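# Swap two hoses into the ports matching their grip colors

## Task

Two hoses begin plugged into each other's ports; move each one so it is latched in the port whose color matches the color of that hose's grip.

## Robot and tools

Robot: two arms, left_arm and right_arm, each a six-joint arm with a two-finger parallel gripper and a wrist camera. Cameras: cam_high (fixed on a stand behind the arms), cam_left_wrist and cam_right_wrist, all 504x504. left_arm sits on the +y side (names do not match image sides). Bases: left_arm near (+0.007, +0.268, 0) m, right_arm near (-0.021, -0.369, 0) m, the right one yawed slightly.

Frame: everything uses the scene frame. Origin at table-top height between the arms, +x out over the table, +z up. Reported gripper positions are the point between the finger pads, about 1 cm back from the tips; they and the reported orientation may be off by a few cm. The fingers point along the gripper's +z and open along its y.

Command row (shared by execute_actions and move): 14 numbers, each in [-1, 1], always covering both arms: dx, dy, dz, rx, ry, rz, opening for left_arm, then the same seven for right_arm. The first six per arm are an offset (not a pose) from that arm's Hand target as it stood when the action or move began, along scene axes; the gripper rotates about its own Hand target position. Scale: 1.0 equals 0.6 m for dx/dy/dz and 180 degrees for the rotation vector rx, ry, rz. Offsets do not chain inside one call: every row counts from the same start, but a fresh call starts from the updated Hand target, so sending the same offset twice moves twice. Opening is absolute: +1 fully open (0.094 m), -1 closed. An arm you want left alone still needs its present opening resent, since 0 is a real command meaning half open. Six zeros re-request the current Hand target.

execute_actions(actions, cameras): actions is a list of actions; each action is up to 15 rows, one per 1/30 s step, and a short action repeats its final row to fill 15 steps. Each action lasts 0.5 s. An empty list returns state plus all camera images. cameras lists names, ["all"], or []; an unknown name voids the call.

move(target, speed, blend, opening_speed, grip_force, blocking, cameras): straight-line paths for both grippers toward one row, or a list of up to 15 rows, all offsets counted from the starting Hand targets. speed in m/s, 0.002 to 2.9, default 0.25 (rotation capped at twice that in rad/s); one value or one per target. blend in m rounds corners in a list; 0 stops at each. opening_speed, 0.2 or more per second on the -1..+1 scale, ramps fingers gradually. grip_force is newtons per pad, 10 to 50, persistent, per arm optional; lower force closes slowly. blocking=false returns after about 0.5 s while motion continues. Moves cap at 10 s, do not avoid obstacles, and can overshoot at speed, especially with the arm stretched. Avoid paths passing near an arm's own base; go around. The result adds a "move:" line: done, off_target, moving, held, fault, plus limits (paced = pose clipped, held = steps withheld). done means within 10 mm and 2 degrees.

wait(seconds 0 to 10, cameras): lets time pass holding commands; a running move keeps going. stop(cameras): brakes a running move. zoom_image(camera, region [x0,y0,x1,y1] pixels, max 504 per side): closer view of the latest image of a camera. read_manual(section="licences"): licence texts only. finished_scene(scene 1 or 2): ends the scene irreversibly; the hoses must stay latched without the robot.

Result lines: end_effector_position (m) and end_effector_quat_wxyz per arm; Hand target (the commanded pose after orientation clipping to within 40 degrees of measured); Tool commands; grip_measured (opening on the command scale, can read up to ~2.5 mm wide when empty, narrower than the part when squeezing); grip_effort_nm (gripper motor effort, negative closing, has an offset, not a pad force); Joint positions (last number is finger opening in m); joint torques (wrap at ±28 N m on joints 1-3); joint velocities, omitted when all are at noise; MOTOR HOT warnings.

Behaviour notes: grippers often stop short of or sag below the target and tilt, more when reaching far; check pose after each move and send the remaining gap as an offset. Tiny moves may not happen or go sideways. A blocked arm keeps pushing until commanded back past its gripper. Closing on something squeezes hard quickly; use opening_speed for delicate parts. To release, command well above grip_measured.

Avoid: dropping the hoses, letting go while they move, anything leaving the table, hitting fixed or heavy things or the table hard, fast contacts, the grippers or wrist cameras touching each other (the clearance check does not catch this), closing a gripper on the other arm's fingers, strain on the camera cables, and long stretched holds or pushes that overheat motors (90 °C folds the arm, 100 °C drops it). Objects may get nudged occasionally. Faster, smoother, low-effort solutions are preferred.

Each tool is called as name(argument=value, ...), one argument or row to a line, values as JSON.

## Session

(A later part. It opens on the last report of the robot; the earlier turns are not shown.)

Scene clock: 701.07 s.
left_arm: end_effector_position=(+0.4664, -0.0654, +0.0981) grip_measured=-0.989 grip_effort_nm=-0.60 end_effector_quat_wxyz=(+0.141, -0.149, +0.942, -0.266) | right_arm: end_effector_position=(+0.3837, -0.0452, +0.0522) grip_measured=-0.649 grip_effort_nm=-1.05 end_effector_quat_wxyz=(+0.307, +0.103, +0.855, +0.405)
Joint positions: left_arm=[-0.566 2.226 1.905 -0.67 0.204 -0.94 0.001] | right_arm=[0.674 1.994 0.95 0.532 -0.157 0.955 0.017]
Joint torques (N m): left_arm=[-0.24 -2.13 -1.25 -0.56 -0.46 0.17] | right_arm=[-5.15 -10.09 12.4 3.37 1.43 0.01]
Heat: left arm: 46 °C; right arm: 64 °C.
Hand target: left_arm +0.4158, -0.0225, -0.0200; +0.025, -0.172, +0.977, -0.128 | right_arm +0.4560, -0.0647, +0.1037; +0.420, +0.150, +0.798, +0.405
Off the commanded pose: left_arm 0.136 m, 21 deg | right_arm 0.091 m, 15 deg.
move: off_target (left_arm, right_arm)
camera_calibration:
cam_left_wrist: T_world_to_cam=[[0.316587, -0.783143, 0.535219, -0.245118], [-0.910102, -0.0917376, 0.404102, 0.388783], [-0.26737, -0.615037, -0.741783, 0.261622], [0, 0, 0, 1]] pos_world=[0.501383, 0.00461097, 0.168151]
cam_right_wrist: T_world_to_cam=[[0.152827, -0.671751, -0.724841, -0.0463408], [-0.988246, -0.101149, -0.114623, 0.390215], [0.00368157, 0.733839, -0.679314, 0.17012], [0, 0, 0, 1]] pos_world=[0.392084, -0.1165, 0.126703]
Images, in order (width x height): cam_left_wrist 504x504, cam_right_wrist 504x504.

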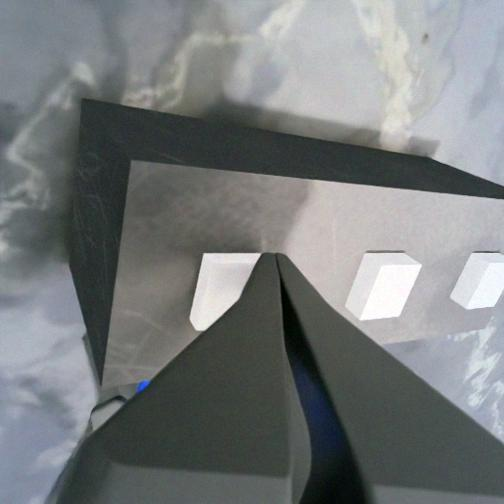

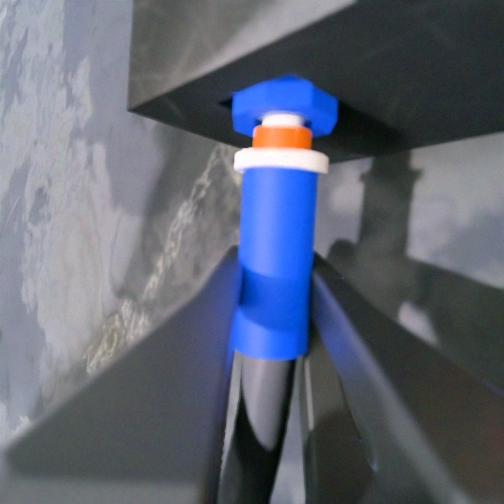

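move(
  target=[0,0,0,0,0,0,-1, 0.066,-0.014,0.035,0.008,-0.02,-0.017,-0.8],
  speed=0.15,
  cameras=["cam_left_wrist","cam_right_wrist"],
)

Scene clock: 702.83 s.
left_arm: end_effector_position=(+0.4664, -0.0654, +0.0981) grip_measured=-0.989 grip_effort_nm=-0.61 end_effector_quat_wxyz=(+0.141, -0.149, +0.942, -0.266) | right_arm: end_effector_position=(+0.3902, -0.0469, +0.0559) grip_measured=-0.649 grip_effort_nm=-1.05 end_effector_quat_wxyz=(+0.287, +0.102, +0.860, +0.409)
Joint positions: left_arm=[-0.566 2.226 1.905 -0.67 0.204 -0.94 0.001] | right_arm=[0.646 1.994 0.995 0.461 -0.212 0.952 0.017]
Joint torques (N m): left_arm=[-0.23 -2.11 -1.26 -0.56 -0.46 0.17] | right_arm=[-6.94 -10.24 14.22 4.11 2.03 0.03]
Heat: left arm: 46 °C; right arm: 65 °C.
Hand target: left_arm +0.4158, -0.0225, -0.0200; +0.025, -0.172, +0.977, -0.128 | right_arm +0.4955, -0.0730, +0.1247; +0.453, +0.164, +0.775, +0.408
Off the commanded pose: left_arm 0.135 m, 21 deg | right_arm 0.129 m, 23 deg.
move: off_target (left_arm, right_arm)
camera_calibration:
cam_left_wrist: T_world_to_cam=[[0.316587, -0.783143, 0.535219, -0.245118], [-0.910102, -0.0917376, 0.404102, 0.388783], [-0.26737, -0.615037, -0.741783, 0.261622], [0, 0, 0, 1]] pos_world=[0.501383, 0.00461097, 0.168151]
cam_right_wrist: T_world_to_cam=[[0.142152, -0.663804, -0.734274, -0.0408042], [-0.989207, -0.12189, -0.0813136, 0.394457], [-0.0355246, 0.737908, -0.673966, 0.189035], [0, 0, 0, 1]] pos_world=[0.402715, -0.118496, 0.129517]
Images, in order (width x height): cam_left_wrist 504x504, cam_right_wrist 504x504.

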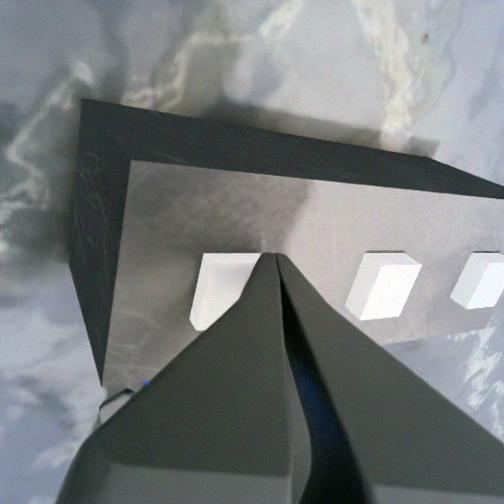

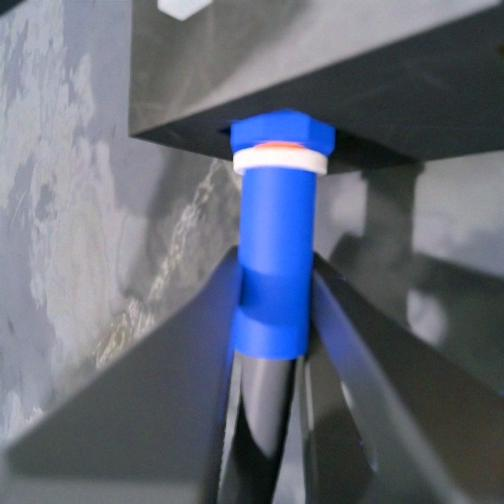

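zoom_image(
  camera="cam_right_wrist",
  region=[190, 70, 390, 210],
)

move(
  target=[0,0,0,0,0,0,-1, 0.04,-0.012,0.025,0.008,-0.02,-0.017,-0.8],
  speed=0.15,
  cameras=["cam_right_wrist"],
)

zoom_image(
  camera="cam_right_wrist",
  region=[190, 70, 390, 210],
)

Scaled by 2.520 from the camera's 504x504 image, which has a finer 720x720 frame.

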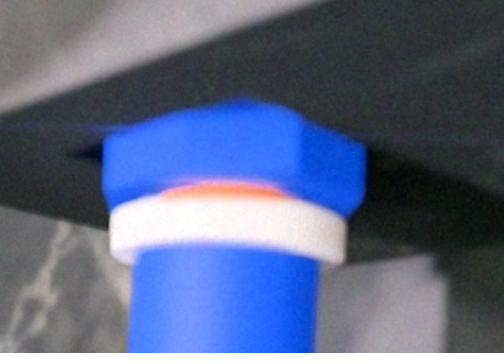

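Scene clock: 703.63 s.
left_arm: end_effector_position=(+0.4664, -0.0654, +0.0981) grip_measured=-0.989 grip_effort_nm=-0.60 end_effector_quat_wxyz=(+0.141, -0.149, +0.942, -0.266) | right_arm: end_effector_position=(+0.3917, -0.0488, +0.0580) grip_measured=-0.649 grip_effort_nm=-1.04 end_effector_quat_wxyz=(+0.286, +0.103, +0.859, +0.411)
Joint positions: left_arm=[-0.566 2.226 1.905 -0.67 0.204 -0.94 0.001] | right_arm=[0.637 1.989 0.998 0.455 -0.224 0.952 0.017]
Joint torques (N m): left_arm=[-0.23 -2.13 -1.25 -0.56 -0.46 0.18] | right_arm=[-8.32 -10.51 15.23 4.53 2.42 0.07]
Heat: left arm: 46 °C; right arm: 66 °C.
Hand target: left_arm +0.4158, -0.0225, -0.0200; +0.025, -0.172, +0.977, -0.128 | right_arm +0.5195, -0.0802, +0.1396; +0.486, +0.177, +0.751, +0.410
Off the commanded pose: left_arm 0.135 m, 21 deg | right_arm 0.155 m, 28 deg.
move: off_target (left_arm, right_arm)
camera_calibration:
cam_right_wrist: T_world_to_cam=[[0.141025, -0.65986, -0.738036, -0.0398298], [-0.989253, -0.123005, -0.0790516, 0.395686], [-0.0386192, 0.741252, -0.670115, 0.193157], [0, 0, 0, 1]] pos_world=[0.40451, -0.120789, 0.131321]
Images, in order (width x height): cam_right_wrist 504x504.

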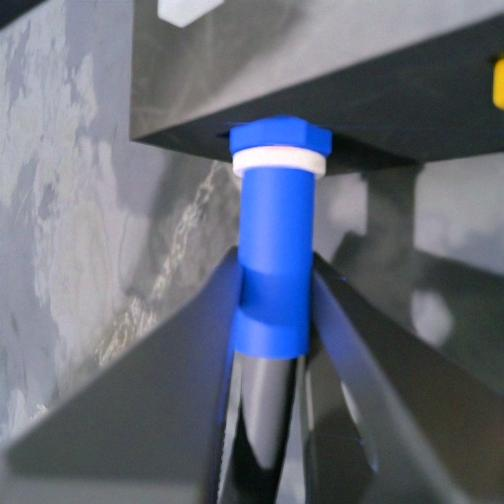

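Scaled by 2.520 from the camera's 504x504 image, which has a finer 720x720 frame.

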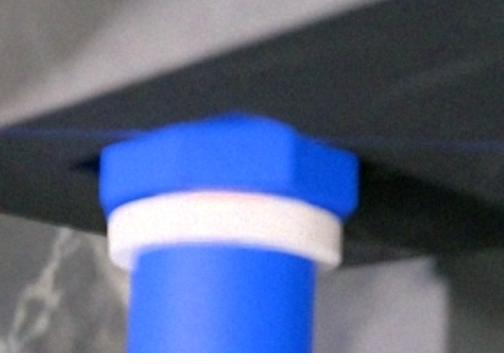

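move(
  target=[0,0,0,0,0,0,-1, 0.03,-0.012,0.02,0.004,-0.012,-0.01,-0.8],
  speed=0.15,
  cameras=["cam_right_wrist"],
)

zoom_image(
  camera="cam_right_wrist",
  region=[190, 70, 390, 210],
)

Scene clock: 704.70 s.
left_arm: end_effector_position=(+0.4664, -0.0654, +0.0981) grip_measured=-0.989 grip_effort_nm=-0.60 end_effector_quat_wxyz=(+0.141, -0.149, +0.942, -0.266) | right_arm: end_effector_position=(+0.3922, -0.0505, +0.0599) grip_measured=-0.649 grip_effort_nm=-1.04 end_effector_quat_wxyz=(+0.279, +0.103, +0.861, +0.412)
Joint positions: left_arm=[-0.566 2.226 1.905 -0.67 0.204 -0.94 0.001] | right_arm=[0.629 1.982 1.007 0.429 -0.241 0.952 0.017]
Joint torques (N m): left_arm=[-0.23 -2.11 -1.25 -0.56 -0.46 0.18] | right_arm=[-9.58 -11.02 15.84 4.86 2.65 0.06]
Heat: left arm: 46 °C; right arm: 68 °C.
Hand target: left_arm +0.4158, -0.0225, -0.0200; +0.025, -0.172, +0.977, -0.128 | right_arm +0.5375, -0.0875, +0.1515; +0.505, +0.184, +0.736, +0.411
Off the commanded pose: left_arm 0.135 m, 21 deg | right_arm 0.176 m, 31 deg.
move: off_target (left_arm, right_arm)
camera_calibration:
cam_right_wrist: T_world_to_cam=[[0.135144, -0.657564, -0.741178, -0.0369416], [-0.989467, -0.128724, -0.066215, 0.39514], [-0.0518665, 0.742321, -0.668035, 0.200803], [0, 0, 0, 1]] pos_world=[0.406386, -0.122488, 0.132927]
Images, in order (width x height): cam_right_wrist 504x504.

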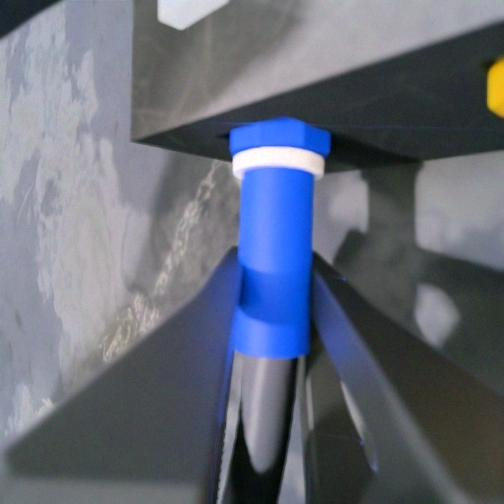

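Scaled by 2.520 from the camera's 504x504 image, which has a finer 720x720 frame.

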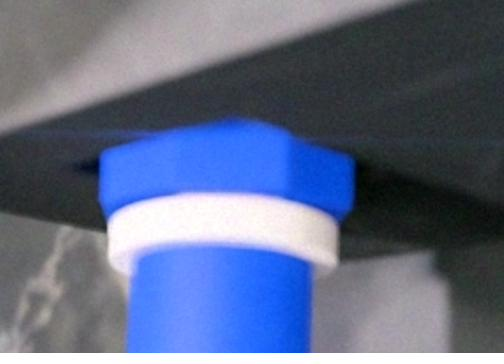

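move(
  target=[0.0828,-0.0558,0.2833,0,0,0,-1, 0,0,0,0,0,0,-0.8],
  speed=0.2,
  cameras=["cam_left_wrist","cam_right_wrist"],
)

Scene clock: 706.53 s.
left_arm: end_effector_position=(+0.4652, -0.0580, +0.1510) grip_measured=-0.989 grip_effort_nm=-0.60 end_effector_quat_wxyz=(+0.089, -0.169, +0.961, -0.199) | right_arm: end_effector_position=(+0.3923, -0.0505, +0.0600) grip_measured=-0.649 grip_effort_nm=-1.04 end_effector_quat_wxyz=(+0.278, +0.103, +0.861, +0.412)
Joint positions: left_arm=[-0.566 2.577 2.839 -1.426 0.171 -0.949 0.001] | right_arm=[0.628 1.982 1.008 0.427 -0.242 0.952 0.017]
Joint torques (N m): left_arm=[-0.32 -11.4 8.59 0.71 -0.13 -0.16] | right_arm=[-9.63 -11.14 15.87 4.83 2.67 0.06]
Heat: left arm: 46 °C; right arm: 71 °C.
Hand target: left_arm +0.4655, -0.0560, +0.1499; +0.025, -0.172, +0.977, -0.128 | right_arm +0.5375, -0.0875, +0.1516; +0.505, +0.184, +0.736, +0.411
Off the commanded pose: left_arm 0.002 m, 11 deg | right_arm 0.176 m, 31 deg.
elbow stopped short (left arm): the move would have taken joint 3 (elbow) straighter than the controller allows.
move: off_target (left_arm, right_arm)
camera_calibration:
cam_left_wrist: T_world_to_cam=[[0.39741, -0.828433, 0.39467, -0.28636], [-0.846175, -0.16443, 0.506904, 0.317627], [-0.35504, -0.535409, -0.766345, 0.354263], [0, 0, 0, 1]] pos_world=[0.508348, 0.00467322, 0.223499]
cam_right_wrist: T_world_to_cam=[[0.13479, -0.657456, -0.741339, -0.0367895], [-0.989463, -0.129223, -0.065303, 0.395152], [-0.0528642, 0.74233, -0.667946, 0.201208], [0, 0, 0, 1]] pos_world=[0.406584, -0.122488, 0.132927]
Images, in order (width x height): cam_left_wrist 504x504, cam_right_wrist 504x504.

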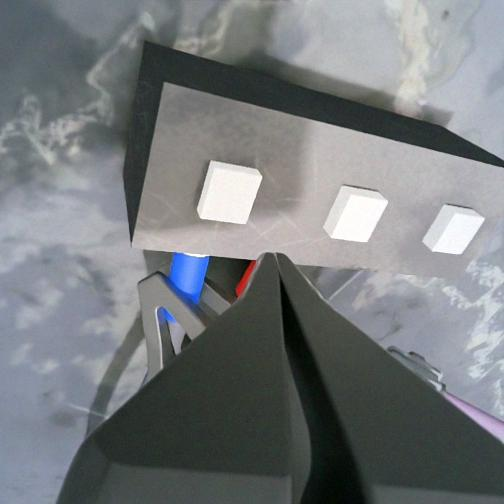

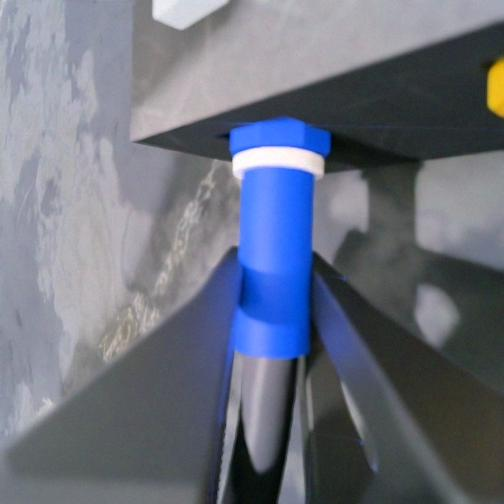

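move(
  target=[-0.0592,0.1683,0.0833,0,0,0,-1, -0.242,0.0617,-0.1527,-0.0325,0.1282,0.1149,-0.8],
  speed=0.15,
  cameras=["cam_left_wrist","cam_right_wrist"],
)

Scene clock: 709.10 s.
left_arm: end_effector_position=(+0.4517, +0.0356, +0.1792) grip_measured=-0.989 grip_effort_nm=-0.60 end_effector_quat_wxyz=(+0.068, -0.178, +0.970, -0.153) | right_arm: end_effector_position=(+0.3805, -0.0459, +0.0536) grip_measured=-0.649 grip_effort_nm=-1.05 end_effector_quat_wxyz=(+0.251, +0.093, +0.870, +0.415)
Joint positions: left_arm=[-0.422 2.345 2.566 -1.503 0.173 -0.811 0.001] | right_arm=[0.634 1.98 1.005 0.391 -0.284 0.95 0.016]
Joint torques (N m): left_arm=[0.09 -16.47 4.78 -0.03 0.15 0.12] | right_arm=[-0.39 -9.66 6.53 2.47 0.32 0.02]
Heat: left arm: 46 °C; right arm: 71 °C.
Hand target: left_arm +0.4299, +0.0449, +0.1999; +0.025, -0.172, +0.977, -0.128 | right_arm +0.3923, -0.0505, +0.0600; +0.276, +0.102, +0.863, +0.411
Off the commanded pose: left_arm 0.031 m, 6 deg | right_arm 0.014 m, 3 deg.
joint sent to its limit (left arm) — joint 4 (wrist pitch), lower limit. The joint targets are off in orientation, not in position.
move: off_target (left_arm, right_arm)
camera_calibration:
cam_left_wrist: T_world_to_cam=[[0.432297, -0.850946, 0.298345, -0.212152], [-0.810436, -0.221584, 0.542304, 0.286718], [-0.395363, -0.476226, -0.785428, 0.44065], [0, 0, 0, 1]] pos_world=[0.498296, 0.0928508, 0.253906]
cam_right_wrist: T_world_to_cam=[[0.13129, -0.653338, -0.745595, -0.0351764], [-0.984909, -0.171518, -0.0231355, 0.377683], [-0.112768, 0.737381, -0.665998, 0.215362], [0, 0, 0, 1]] pos_world=[0.400887, -0.117006, 0.125941]
Images, in order (width x height): cam_left_wrist 504x504, cam_right_wrist 504x504.

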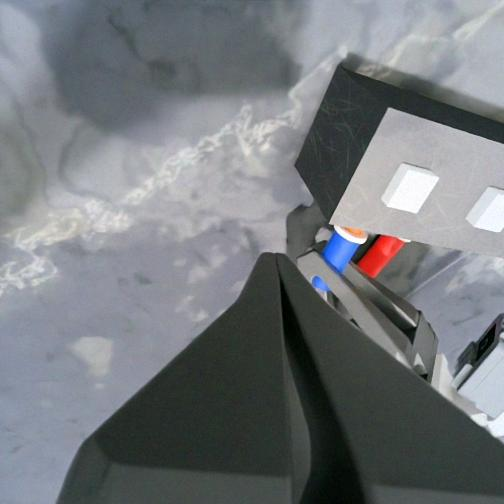

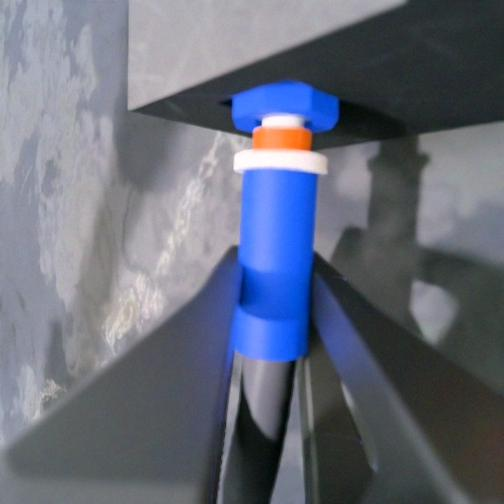

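zoom_image(
  camera="cam_left_wrist",
  region=[300, 120, 504, 300],
)

zoom_image(
  camera="cam_right_wrist",
  region=[190, 50, 390, 210],
)

Scaled by 2.471 from the camera's 504x504 image, which has a finer 720x720 frame.

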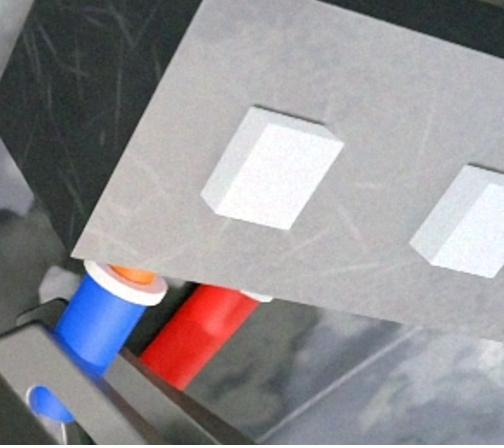

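Scaled by 2.520 from the camera's 504x504 image, which has a finer 720x720 frame.

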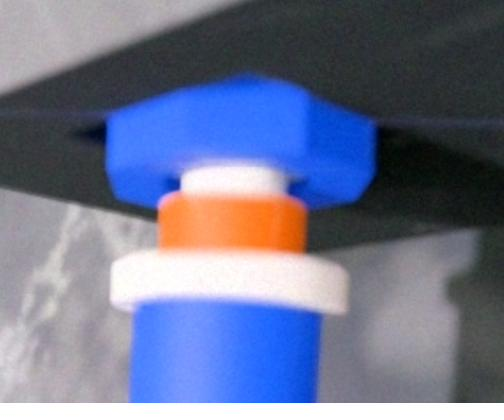

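move(
  target=[0,0,0,0,0,0,-1, -0.042,-0.005,-0.005,0,0,0,-0.8],
  speed=0.06,
  cameras=["cam_right_wrist"],
)

zoom_image(
  camera="cam_right_wrist",
  region=[190, 50, 390, 210],
)

Scene clock: 710.70 s.
left_arm: end_effector_position=(+0.4517, +0.0356, +0.1792) grip_measured=-0.989 grip_effort_nm=-0.60 end_effector_quat_wxyz=(+0.068, -0.178, +0.970, -0.153) | right_arm: end_effector_position=(+0.3650, -0.0527, +0.0396) grip_measured=-0.649 grip_effort_nm=-1.05 end_effector_quat_wxyz=(+0.260, +0.100, +0.872, +0.402)
Joint positions: left_arm=[-0.422 2.345 2.566 -1.503 0.173 -0.811 0.001] | right_arm=[0.658 1.964 0.916 0.458 -0.23 0.959 0.016]
Joint torques (N m): left_arm=[0.1 -16.47 4.75 -0.03 0.15 0.12] | right_arm=[0.28 -12.44 4.92 2.32 0.06 0.11]
Heat: left arm: 47 °C; right arm: 71 °C.
Hand target: left_arm +0.4299, +0.0449, +0.1999; +0.025, -0.172, +0.977, -0.128 | right_arm +0.3671, -0.0534, +0.0569; +0.276, +0.102, +0.863, +0.411
Off the commanded pose: left_arm 0.031 m, 6 deg | right_arm 0.017 m, 2 deg.
joint sent to its limit (left arm) — joint 4 (wrist pitch), lower limit. The joint targets are off in orientation, not in position.
move: off_target (left_arm, right_arm)
camera_calibration:
cam_right_wrist: T_world_to_cam=[[0.118801, -0.673936, -0.729175, -0.045238], [-0.988864, -0.146605, -0.025612, 0.363785], [-0.0896396, 0.724097, -0.683848, 0.200906], [0, 0, 0, 1]] pos_world=[0.383117, -0.122631, 0.11372]
Images, in order (width x height): cam_right_wrist 504x504.

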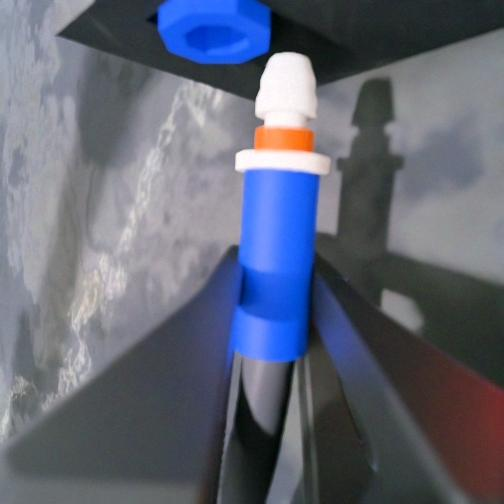

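Scaled by 2.520 from the camera's 504x504 image, which has a finer 720x720 frame.

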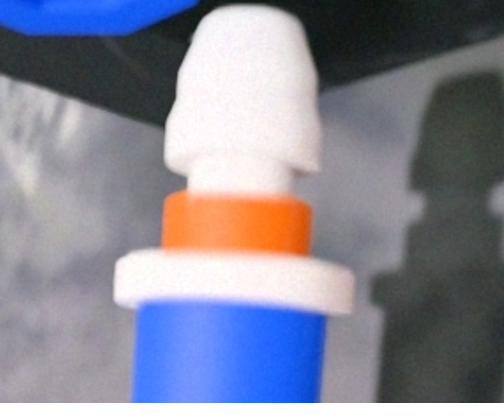

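move(
  target=[-0.139,0.033,-0.123,-0.1517,-0.5576,-0.2608,-1, 0,0,0.01,0,0,0,-0.8],
  speed=0.25,
  cameras=["cam_left_wrist","cam_right_wrist"],
)

zoom_image(
  camera="cam_left_wrist",
  region=[200, 90, 420, 270],
)

Scene clock: 716.93 s.
left_arm: end_effector_position=(+0.3431, +0.0644, +0.1183) grip_measured=-0.989 grip_effort_nm=-0.60 end_effector_quat_wxyz=(+0.594, +0.350, +0.614, -0.384) | right_arm: end_effector_position=(+0.3630, -0.0543, +0.0386) grip_measured=-0.649 grip_effort_nm=-1.05 end_effector_quat_wxyz=(+0.255, +0.102, +0.876, +0.397)
Joint positions: left_arm=[-0.19 1.939 0.414 1.529 0.902 -0.058 0.001] | right_arm=[0.658 1.956 0.916 0.435 -0.229 0.959 0.016]
Joint torques (N m): left_arm=[0.53 -5.12 5.09 2.07 0.2 0.12] | right_arm=[0.32 -13.23 5.37 2.3 0.04 0.11]
Heat: left arm: 47 °C; right arm: 68 °C.
Hand target: left_arm +0.3465, +0.0647, +0.1261; +0.656, +0.333, +0.547, -0.401 | right_arm +0.3671, -0.0534, +0.0630; +0.276, +0.102, +0.863, +0.411
Off the commanded pose: left_arm 0.009 m, 11 deg | right_arm 0.025 m, 3 deg.
joint sent to its limit (left arm) — joint 4 (wrist pitch), upper limit. The joint targets are off in orientation, not in position.
move: off_target (left_arm, right_arm)
camera_calibration:
cam_left_wrist: T_world_to_cam=[[-0.860849, -0.480695, 0.166946, 0.312813], [-0.411061, 0.463525, -0.784967, 0.213959], [0.299946, -0.744363, -0.59662, 0.11996], [0, 0, 0, 1]] pos_world=[0.321254, 0.140486, 0.187298]
cam_right_wrist: T_world_to_cam=[[0.108979, -0.680607, -0.724498, -0.0437607], [-0.989265, -0.145638, -0.0119904, 0.361262], [-0.0973537, 0.718027, -0.689173, 0.203855], [0, 0, 0, 1]] pos_world=[0.381999, -0.123544, 0.113118]
Images, in order (width x height): cam_left_wrist 504x504, cam_right_wrist 504x504.

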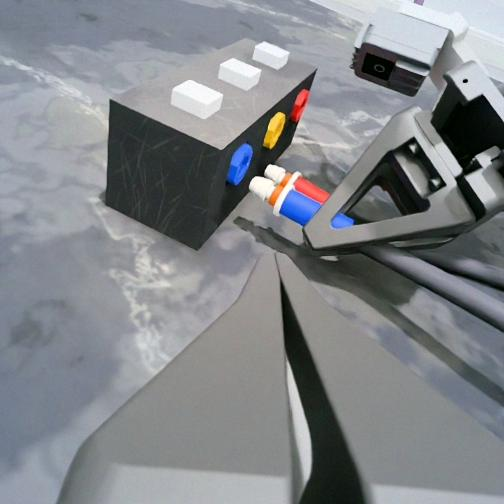

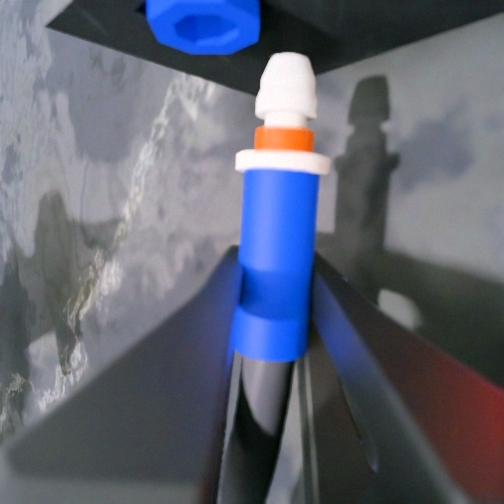

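Scaled by 2.291 from the camera's 504x504 image, which has a finer 720x720 frame.

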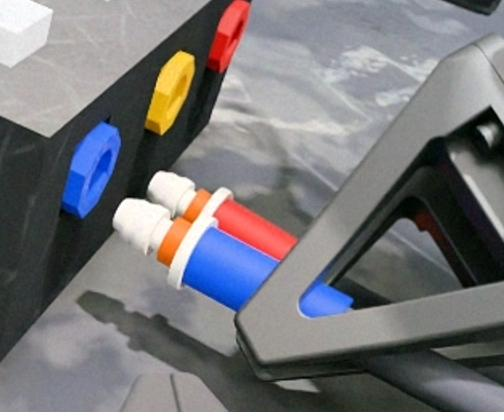

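move(
  target=[0,0,0,0,0,0,-1, -0.012,0.02,0.055,0,0,0,-0.8],
  speed=0.1,
  cameras=["cam_left_wrist","cam_right_wrist"],
)

zoom_image(
  camera="cam_left_wrist",
  region=[200, 90, 420, 270],
)

Scene clock: 718.97 s.
left_arm: end_effector_position=(+0.3429, +0.0643, +0.1183) grip_measured=-0.989 grip_effort_nm=-0.60 end_effector_quat_wxyz=(+0.594, +0.350, +0.614, -0.384) | right_arm: end_effector_position=(+0.3483, -0.0499, +0.0595) grip_measured=-0.649 grip_effort_nm=-1.05 end_effector_quat_wxyz=(+0.247, +0.105, +0.883, +0.386)
Joint positions: left_arm=[-0.19 1.939 0.414 1.529 0.903 -0.058 0.001] | right_arm=[0.695 1.864 0.927 0.305 -0.196 0.979 0.016]
Joint torques (N m): left_arm=[0.54 -5.09 5.11 2.08 0.17 0.14] | right_arm=[0.58 -12.41 9.02 2.25 0.06 0.11]
Heat: left arm: 47 °C; right arm: 68 °C.
Hand target: left_arm +0.3465, +0.0647, +0.1261; +0.656, +0.333, +0.547, -0.401 | right_arm +0.3599, -0.0415, +0.0960; +0.276, +0.102, +0.863, +0.411
Off the commanded pose: left_arm 0.009 m, 11 deg | right_arm 0.039 m, 5 deg.
joint sent to its limit (left arm) — joint 4 (wrist pitch), upper limit. The joint targets are off in orientation, not in position.
move: off_target (left_arm, right_arm)
camera_calibration:
cam_left_wrist: T_world_to_cam=[[-0.861481, -0.47968, 0.166605, 0.312785], [-0.410246, 0.464115, -0.785045, 0.213714], [0.299247, -0.744651, -0.596613, 0.120237], [0, 0, 0, 1]] pos_world=[0.321153, 0.140383, 0.187399]
cam_right_wrist: T_world_to_cam=[[0.0908056, -0.695958, -0.712318, -0.0192287], [-0.989538, -0.143578, 0.0141348, 0.346302], [-0.11211, 0.703582, -0.701715, 0.218898], [0, 0, 0, 1]] pos_world=[0.368966, -0.117674, 0.135012]
Images, in order (width x height): cam_left_wrist 504x504, cam_right_wrist 504x504.

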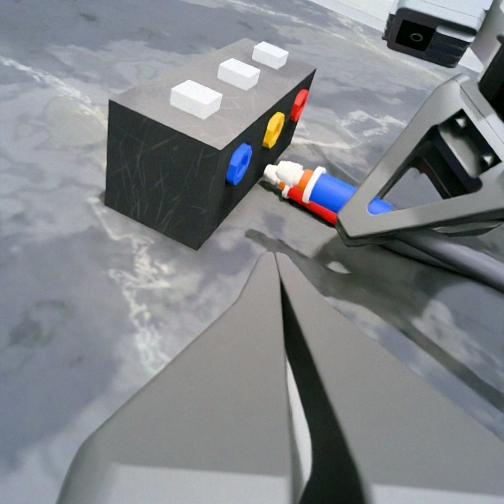

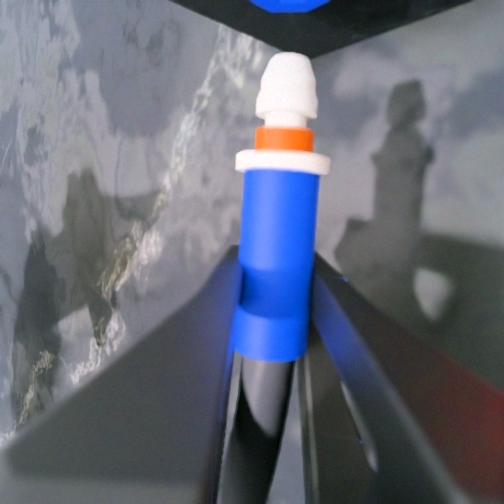

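Scaled by 2.291 from the camera's 504x504 image, which has a finer 720x720 frame.

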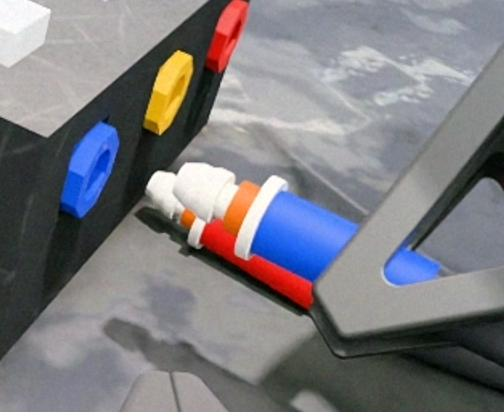

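move(
  target=[0,0,0,0,0,0,-1, 0.02,0.008,-0.02,0.0015,-0.01,0.01,-0.8],
  speed=0.1,
  cameras=["cam_left_wrist","cam_right_wrist"],
)

zoom_image(
  camera="cam_left_wrist",
  region=[200, 90, 420, 270],
)

Scene clock: 720.67 s.
left_arm: end_effector_position=(+0.3429, +0.0643, +0.1183) grip_measured=-0.989 grip_effort_nm=-0.60 end_effector_quat_wxyz=(+0.594, +0.350, +0.614, -0.384) | right_arm: end_effector_position=(+0.3591, -0.0445, +0.0705) grip_measured=-0.649 grip_effort_nm=-1.05 end_effector_quat_wxyz=(+0.265, +0.091, +0.870, +0.405)
Joint positions: left_arm=[-0.19 1.939 0.414 1.529 0.903 -0.058 0.001] | right_arm=[0.684 1.88 0.943 0.361 -0.213 0.959 0.016]
Joint torques (N m): left_arm=[0.55 -5.09 5.11 2.08 0.17 0.15] | right_arm=[-0.14 -7.69 9.28 2.53 -0.12 -0.11]
Heat: left arm: 47 °C; right arm: 68 °C.
Hand target: left_arm +0.3465, +0.0647, +0.1261; +0.656, +0.333, +0.547, -0.401 | right_arm +0.3718, -0.0366, +0.0839; +0.283, +0.083, +0.859, +0.419
Off the commanded pose: left_arm 0.009 m, 11 deg | right_arm 0.020 m, 3 deg.
joint sent to its limit (left arm) — joint 4 (wrist pitch), upper limit. The joint targets are off in orientation, not in position.
move: off_target (left_arm, right_arm)
camera_calibration:
cam_left_wrist: T_world_to_cam=[[-0.861481, -0.47968, 0.166605, 0.312785], [-0.410246, 0.464115, -0.785045, 0.213714], [0.299247, -0.744651, -0.596613, 0.120237], [0, 0, 0, 1]] pos_world=[0.321153, 0.140383, 0.187399]
cam_right_wrist: T_world_to_cam=[[0.139564, -0.671527, -0.727718, -0.0239862], [-0.986443, -0.158357, -0.0430534, 0.359854], [-0.0863279, 0.723861, -0.684524, 0.214422], [0, 0, 0, 1]] pos_world=[0.376834, -0.114334, 0.144815]
Images, in order (width x height): cam_left_wrist 504x504, cam_right_wrist 504x504.

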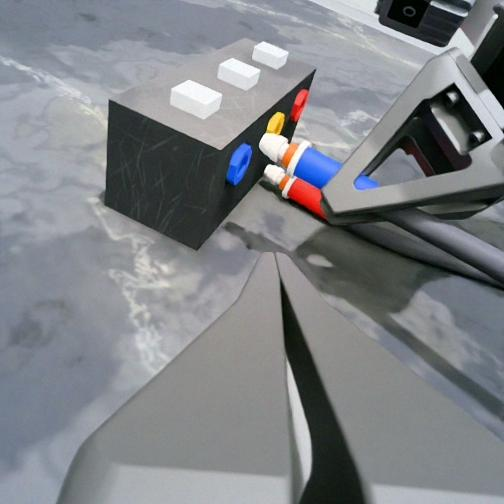

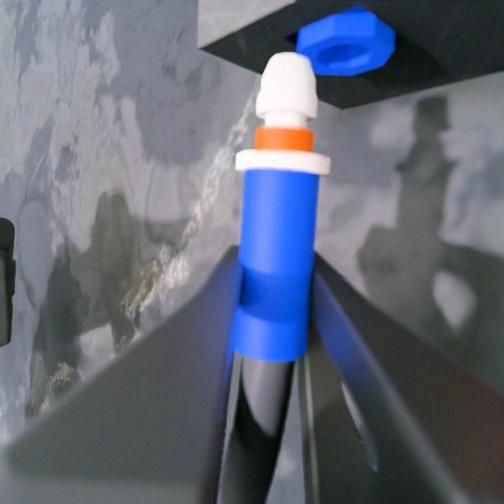

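Scaled by 2.291 from the camera's 504x504 image, which has a finer 720x720 frame.

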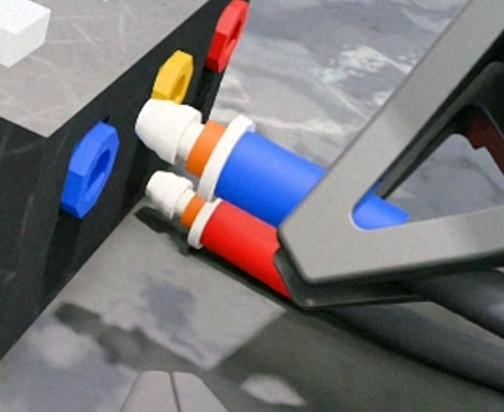

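move(
  target=[0,0,0,0,0,0,-1, 0,0,-0.03,0,0,0,-0.8],
  speed=0.08,
  cameras=["cam_left_wrist","cam_right_wrist"],
)

zoom_image(
  camera="cam_left_wrist",
  region=[200, 90, 420, 270],
)

Scene clock: 722.17 s.
left_arm: end_effector_position=(+0.3429, +0.0643, +0.1183) grip_measured=-0.989 grip_effort_nm=-0.60 end_effector_quat_wxyz=(+0.594, +0.350, +0.614, -0.384) | right_arm: end_effector_position=(+0.3645, -0.0404, +0.0604) grip_measured=-0.649 grip_effort_nm=-1.04 end_effector_quat_wxyz=(+0.271, +0.089, +0.866, +0.411)
Joint positions: left_arm=[-0.19 1.939 0.414 1.529 0.903 -0.058 0.001] | right_arm=[0.684 1.931 0.943 0.432 -0.214 0.958 0.016]
Joint torques (N m): left_arm=[0.54 -5.08 5.09 2.08 0.17 0.15] | right_arm=[-0.16 -7.99 7.46 2.53 -0.11 -0.09]
Heat: left arm: 47 °C; right arm: 68 °C.
Hand target: left_arm +0.3465, +0.0647, +0.1261; +0.656, +0.333, +0.547, -0.401 | right_arm +0.3718, -0.0366, +0.0658; +0.283, +0.083, +0.859, +0.419
Off the commanded pose: left_arm 0.009 m, 11 deg | right_arm 0.010 m, 2 deg.
joint sent to its limit (left arm) — joint 4 (wrist pitch), upper limit. The joint targets are off in orientation, not in position.
move: off_target (left_arm)
camera_calibration:
cam_left_wrist: T_world_to_cam=[[-0.861481, -0.47968, 0.166605, 0.312785], [-0.410246, 0.464115, -0.785045, 0.213714], [0.299247, -0.744651, -0.596613, 0.120237], [0, 0, 0, 1]] pos_world=[0.321153, 0.140383, 0.187399]
cam_right_wrist: T_world_to_cam=[[0.151593, -0.662927, -0.733176, -0.0329558], [-0.985499, -0.158575, -0.0603824, 0.36603], [-0.076234, 0.731698, -0.677353, 0.201193], [0, 0, 0, 1]] pos_world=[0.381056, -0.111017, 0.134218]
Images, in order (width x height): cam_left_wrist 504x504, cam_right_wrist 504x504.

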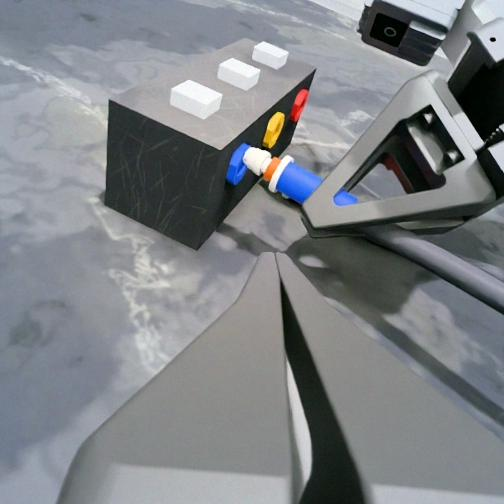

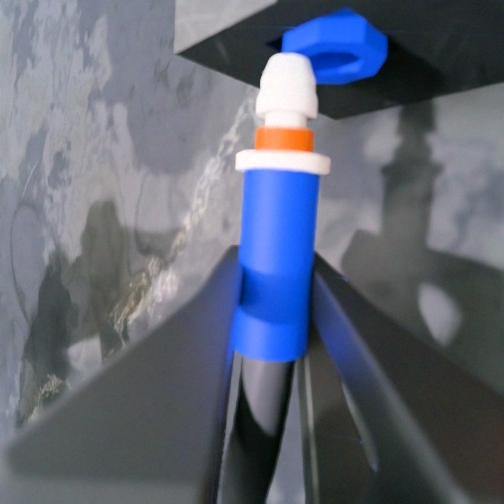

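Scaled by 2.291 from the camera's 504x504 image, which has a finer 720x720 frame.

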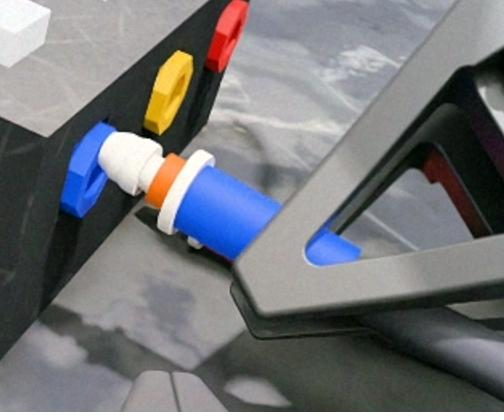

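move(
  target=[0,0,0,0,0,0,-1, -0.01,-0.014,-0.015,0,0,0,-0.8],
  speed=0.08,
  cameras=["cam_left_wrist","cam_right_wrist"],
)

zoom_image(
  camera="cam_left_wrist",
  region=[200, 90, 420, 270],
)

Scene clock: 723.40 s.
left_arm: end_effector_position=(+0.3429, +0.0643, +0.1183) grip_measured=-0.989 grip_effort_nm=-0.60 end_effector_quat_wxyz=(+0.594, +0.350, +0.614, -0.384) | right_arm: end_effector_position=(+0.3653, -0.0439, +0.0608) grip_measured=-0.649 grip_effort_nm=-1.04 end_effector_quat_wxyz=(+0.279, +0.088, +0.860, +0.418)
Joint positions: left_arm=[-0.19 1.939 0.414 1.529 0.903 -0.058 0.001] | right_arm=[0.675 1.931 0.918 0.48 -0.222 0.955 0.016]
Joint torques (N m): left_arm=[0.55 -5.08 5.12 2.08 0.17 0.14] | right_arm=[-0.13 -8.09 4.94 2.58 -0.12 -0.09]
Heat: left arm: 47 °C; right arm: 67 °C.
Hand target: left_arm +0.3465, +0.0647, +0.1261; +0.656, +0.333, +0.547, -0.401 | right_arm +0.3660, -0.0451, +0.0569; +0.283, +0.083, +0.859, +0.419
Off the commanded pose: left_arm 0.009 m, 11 deg | right_arm 0.004 m, 1 deg.
joint sent to its limit (left arm) — joint 4 (wrist pitch), upper limit. The joint targets are off in orientation, not in position.
move: off_target (left_arm)
camera_calibration:
cam_left_wrist: T_world_to_cam=[[-0.861481, -0.47968, 0.166605, 0.312785], [-0.410246, 0.464115, -0.785045, 0.213714], [0.299247, -0.744651, -0.596613, 0.120237], [0, 0, 0, 1]] pos_world=[0.321153, 0.140383, 0.187399]
cam_right_wrist: T_world_to_cam=[[0.16496, -0.651795, -0.740237, -0.0390468], [-0.98427, -0.15692, -0.0811708, 0.367223], [-0.0632515, 0.741983, -0.667428, 0.199153], [0, 0, 0, 1]] pos_world=[0.380484, -0.115594, 0.133824]
Images, in order (width x height): cam_left_wrist 504x504, cam_right_wrist 504x504.

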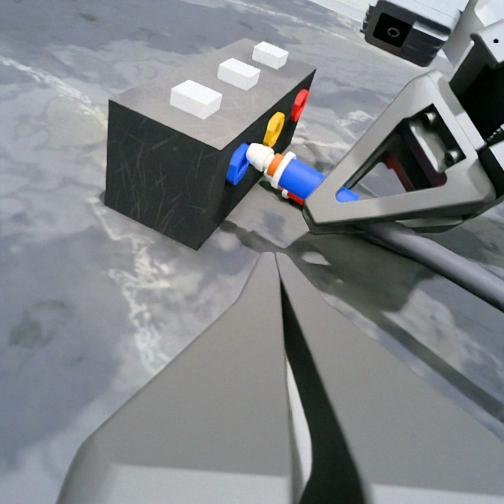

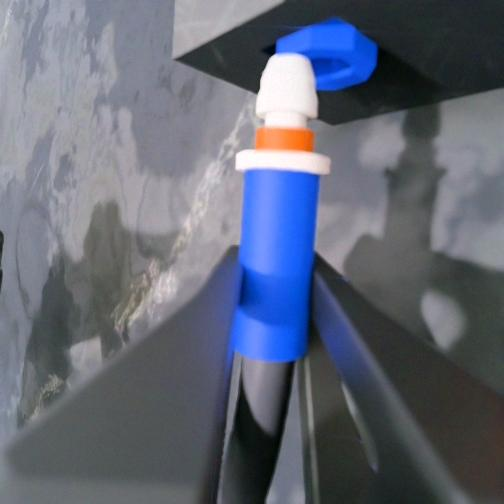

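Scaled by 2.291 from the camera's 504x504 image, which has a finer 720x720 frame.

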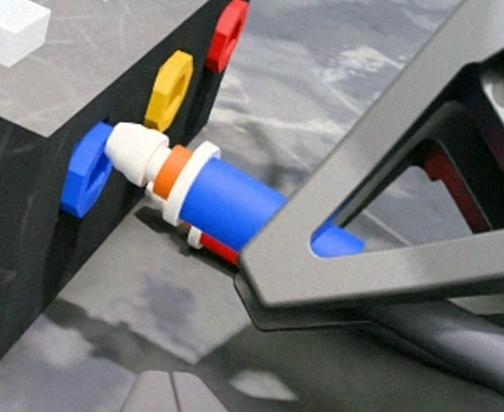

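move(
  target=[0,0,0,0,0,0,-1, -0.003,-0.006,-0.03,0,0,0,-0.8],
  speed=0.08,
  cameras=["cam_left_wrist","cam_right_wrist"],
)

zoom_image(
  camera="cam_left_wrist",
  region=[200, 90, 420, 270],
)

Scene clock: 724.67 s.
left_arm: end_effector_position=(+0.3429, +0.0643, +0.1183) grip_measured=-0.989 grip_effort_nm=-0.60 end_effector_quat_wxyz=(+0.594, +0.350, +0.614, -0.384) | right_arm: end_effector_position=(+0.3635, -0.0472, +0.0428) grip_measured=-0.649 grip_effort_nm=-1.05 end_effector_quat_wxyz=(+0.279, +0.088, +0.860, +0.418)
Joint positions: left_arm=[-0.19 1.939 0.414 1.529 0.903 -0.058 0.001] | right_arm=[0.67 1.975 0.885 0.558 -0.227 0.953 0.016]
Joint torques (N m): left_arm=[0.55 -5.08 5.11 2.07 0.16 0.14] | right_arm=[-0.18 -8.08 4.75 2.59 -0.11 -0.11]
Heat: left arm: 46 °C; right arm: 67 °C.
Hand target: left_arm +0.3465, +0.0647, +0.1261; +0.656, +0.333, +0.547, -0.401 | right_arm +0.3641, -0.0487, +0.0389; +0.283, +0.083, +0.859, +0.419
Off the commanded pose: left_arm 0.009 m, 11 deg | right_arm 0.004 m, 1 deg.
joint sent to its limit (left arm) — joint 4 (wrist pitch), upper limit. The joint targets are off in orientation, not in position.
move: off_target (left_arm)
camera_calibration:
cam_left_wrist: T_world_to_cam=[[-0.861481, -0.47968, 0.166605, 0.312785], [-0.410246, 0.464115, -0.785045, 0.213714], [0.299247, -0.744651, -0.596613, 0.120237], [0, 0, 0, 1]] pos_world=[0.321153, 0.140383, 0.187399]
cam_right_wrist: T_world_to_cam=[[0.164824, -0.651515, -0.740514, -0.0542631], [-0.984247, -0.157328, -0.0806546, 0.363429], [-0.0639562, 0.742143, -0.667183, 0.189745], [0, 0, 0, 1]] pos_world=[0.378783, -0.118994, 0.115724]
Images, in order (width x height): cam_left_wrist 504x504, cam_right_wrist 504x504.

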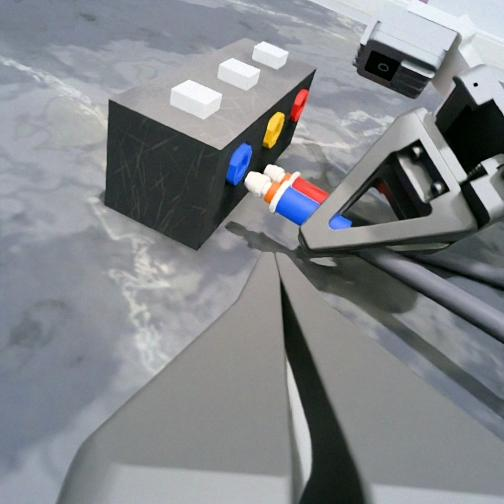

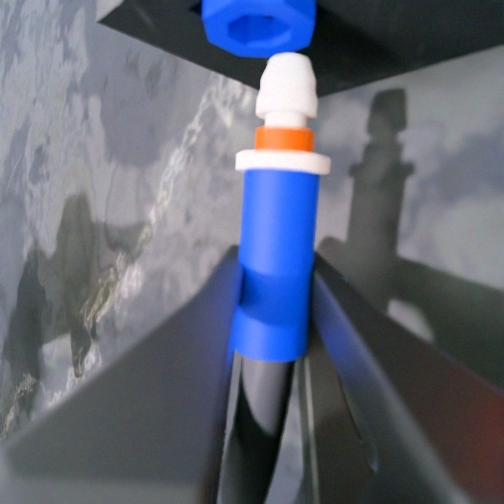

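Scaled by 2.291 from the camera's 504x504 image, which has a finer 720x720 frame.

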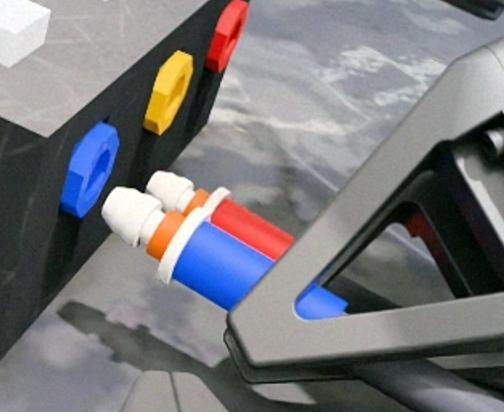

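move(
  target=[0,0,0,0,0,0,-1, 0.01,0.002,0.055,0,0,0,-0.8],
  speed=0.08,
  cameras=["cam_left_wrist","cam_right_wrist"],
)

zoom_image(
  camera="cam_left_wrist",
  region=[200, 90, 420, 270],
)

Scene clock: 727.67 s.
left_arm: end_effector_position=(+0.3429, +0.0643, +0.1183) grip_measured=-0.989 grip_effort_nm=-0.60 end_effector_quat_wxyz=(+0.594, +0.350, +0.614, -0.384) | right_arm: end_effector_position=(+0.3563, -0.0550, +0.0352) grip_measured=-0.649 grip_effort_nm=-1.05 end_effector_quat_wxyz=(+0.252, +0.095, +0.879, +0.394)
Joint positions: left_arm=[-0.19 1.939 0.414 1.529 0.903 -0.058 0.001] | right_arm=[0.664 1.948 0.896 0.437 -0.232 0.949 0.016]
Joint torques (N m): left_arm=[0.55 -5.11 5.11 2.08 0.17 0.14] | right_arm=[-0.17 -12.88 8.55 2.3 -0.14 -0.09]
Heat: left arm: 46 °C; right arm: 67 °C.
Hand target: left_arm +0.3465, +0.0647, +0.1261; +0.656, +0.333, +0.547, -0.401 | right_arm +0.3701, -0.0474, +0.0720; +0.283, +0.083, +0.859, +0.419
Off the commanded pose: left_arm 0.009 m, 11 deg | right_arm 0.040 m, 5 deg.
joint sent to its limit (left arm) — joint 4 (wrist pitch), upper limit. The joint targets are off in orientation, not in position.
move: off_target (left_arm, right_arm)
camera_calibration:
cam_left_wrist: T_world_to_cam=[[-0.861481, -0.47968, 0.166605, 0.312785], [-0.410246, 0.464115, -0.785045, 0.213714], [0.299247, -0.744651, -0.596613, 0.120237], [0, 0, 0, 1]] pos_world=[0.321153, 0.140383, 0.187399]
cam_right_wrist: T_world_to_cam=[[0.116478, -0.686525, -0.717716, -0.0493039], [-0.987179, -0.159432, -0.0077055, 0.352856], [-0.109137, 0.709412, -0.696293, 0.205343], [0, 0, 0, 1]] pos_world=[0.376485, -0.123265, 0.110312]
Images, in order (width x height): cam_left_wrist 504x504, cam_right_wrist 504x504.

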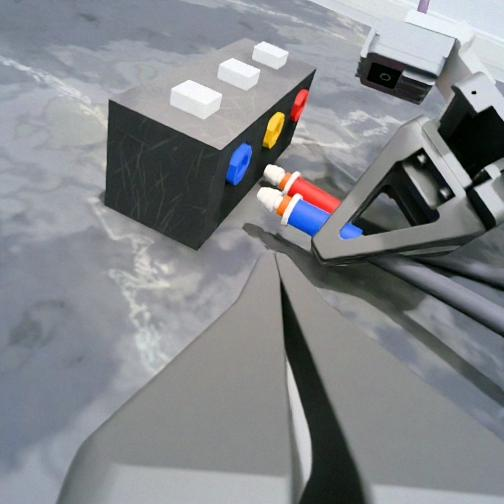

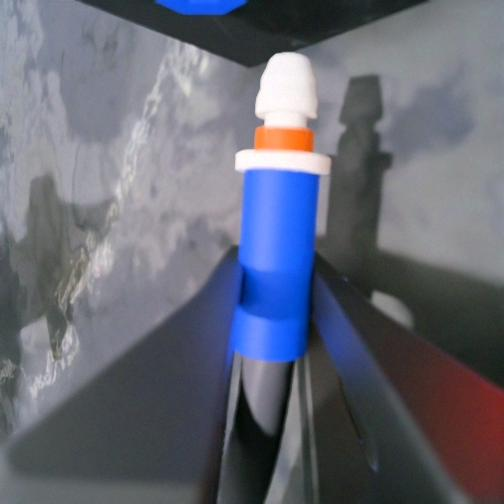

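Scaled by 2.291 from the camera's 504x504 image, which has a finer 720x720 frame.

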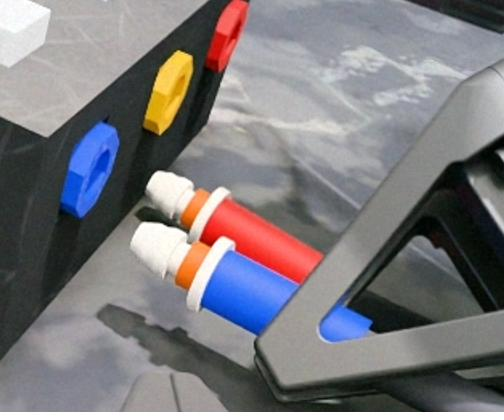

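move(
  target=[
    [0,0,0,0,0,0,-1, -0.017,0.01,0.05,0,0,0,-0.8],
    [0,0,0,0,0,0,-1, 0.003,0.018,0.02,0,0,0,-0.8],
    [0,0,0,0,0,0,-1, -0.0068,0.0038,-0.0252,0,0,0,-0.8],
  ],
  speed=0.1,
  cameras=["cam_left_wrist","cam_right_wrist"],
)

zoom_image(
  camera="cam_left_wrist",
  region=[200, 90, 420, 270],
)

Scene clock: 730.53 s.
left_arm: end_effector_position=(+0.3429, +0.0643, +0.1183) grip_measured=-0.989 grip_effort_nm=-0.60 end_effector_quat_wxyz=(+0.594, +0.350, +0.614, -0.384) | right_arm: end_effector_position=(+0.3649, -0.0442, +0.0597) grip_measured=-0.649 grip_effort_nm=-1.05 end_effector_quat_wxyz=(+0.279, +0.085, +0.861, +0.416)
Joint positions: left_arm=[-0.19 1.939 0.414 1.529 0.903 -0.058 0.001] | right_arm=[0.675 1.932 0.916 0.481 -0.223 0.949 0.016]
Joint torques (N m): left_arm=[0.55 -5.09 5.11 2.08 0.17 0.14] | right_arm=[-0.14 -8.17 5.15 2.56 -0.14 -0.02]
Heat: left arm: 46 °C; right arm: 67 °C.
Hand target: left_arm +0.3465, +0.0647, +0.1261; +0.656, +0.333, +0.547, -0.401 | right_arm +0.3660, -0.0451, +0.0568; +0.283, +0.083, +0.859, +0.419
Off the commanded pose: left_arm 0.009 m, 11 deg | right_arm 0.003 m, 1 deg.
joint sent to its limit (left arm) — joint 4 (wrist pitch), upper limit. The joint targets are off in orientation, not in position.
move: off_target (left_arm)
camera_calibration:
cam_left_wrist: T_world_to_cam=[[-0.861481, -0.47968, 0.166605, 0.312785], [-0.410246, 0.464115, -0.785045, 0.213714], [0.299247, -0.744651, -0.596613, 0.120237], [0, 0, 0, 1]] pos_world=[0.321153, 0.140383, 0.187399]
cam_right_wrist: T_world_to_cam=[[0.16894, -0.654656, -0.736807, -0.0418244], [-0.983521, -0.160807, -0.0826305, 0.36633], [-0.0643889, 0.738625, -0.671035, 0.199194], [0, 0, 0, 1]] pos_world=[0.380185, -0.115602, 0.13312]
Images, in order (width x height): cam_left_wrist 504x504, cam_right_wrist 504x504.

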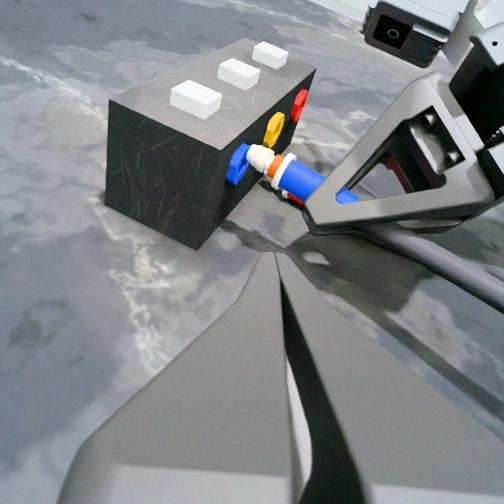

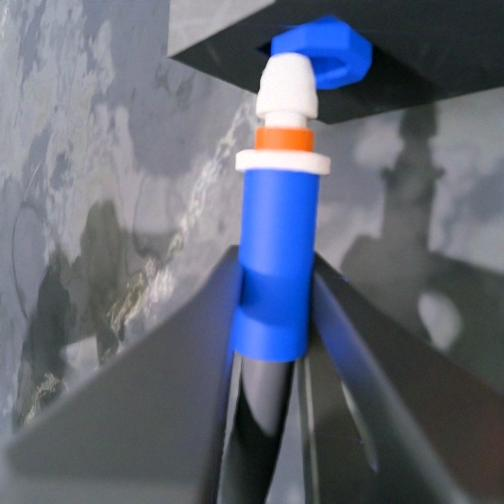

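Scaled by 2.291 from the camera's 504x504 image, which has a finer 720x720 frame.

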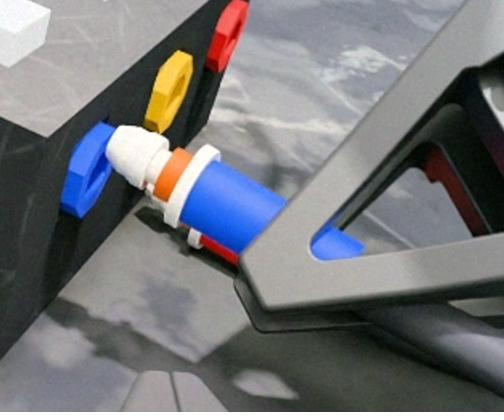

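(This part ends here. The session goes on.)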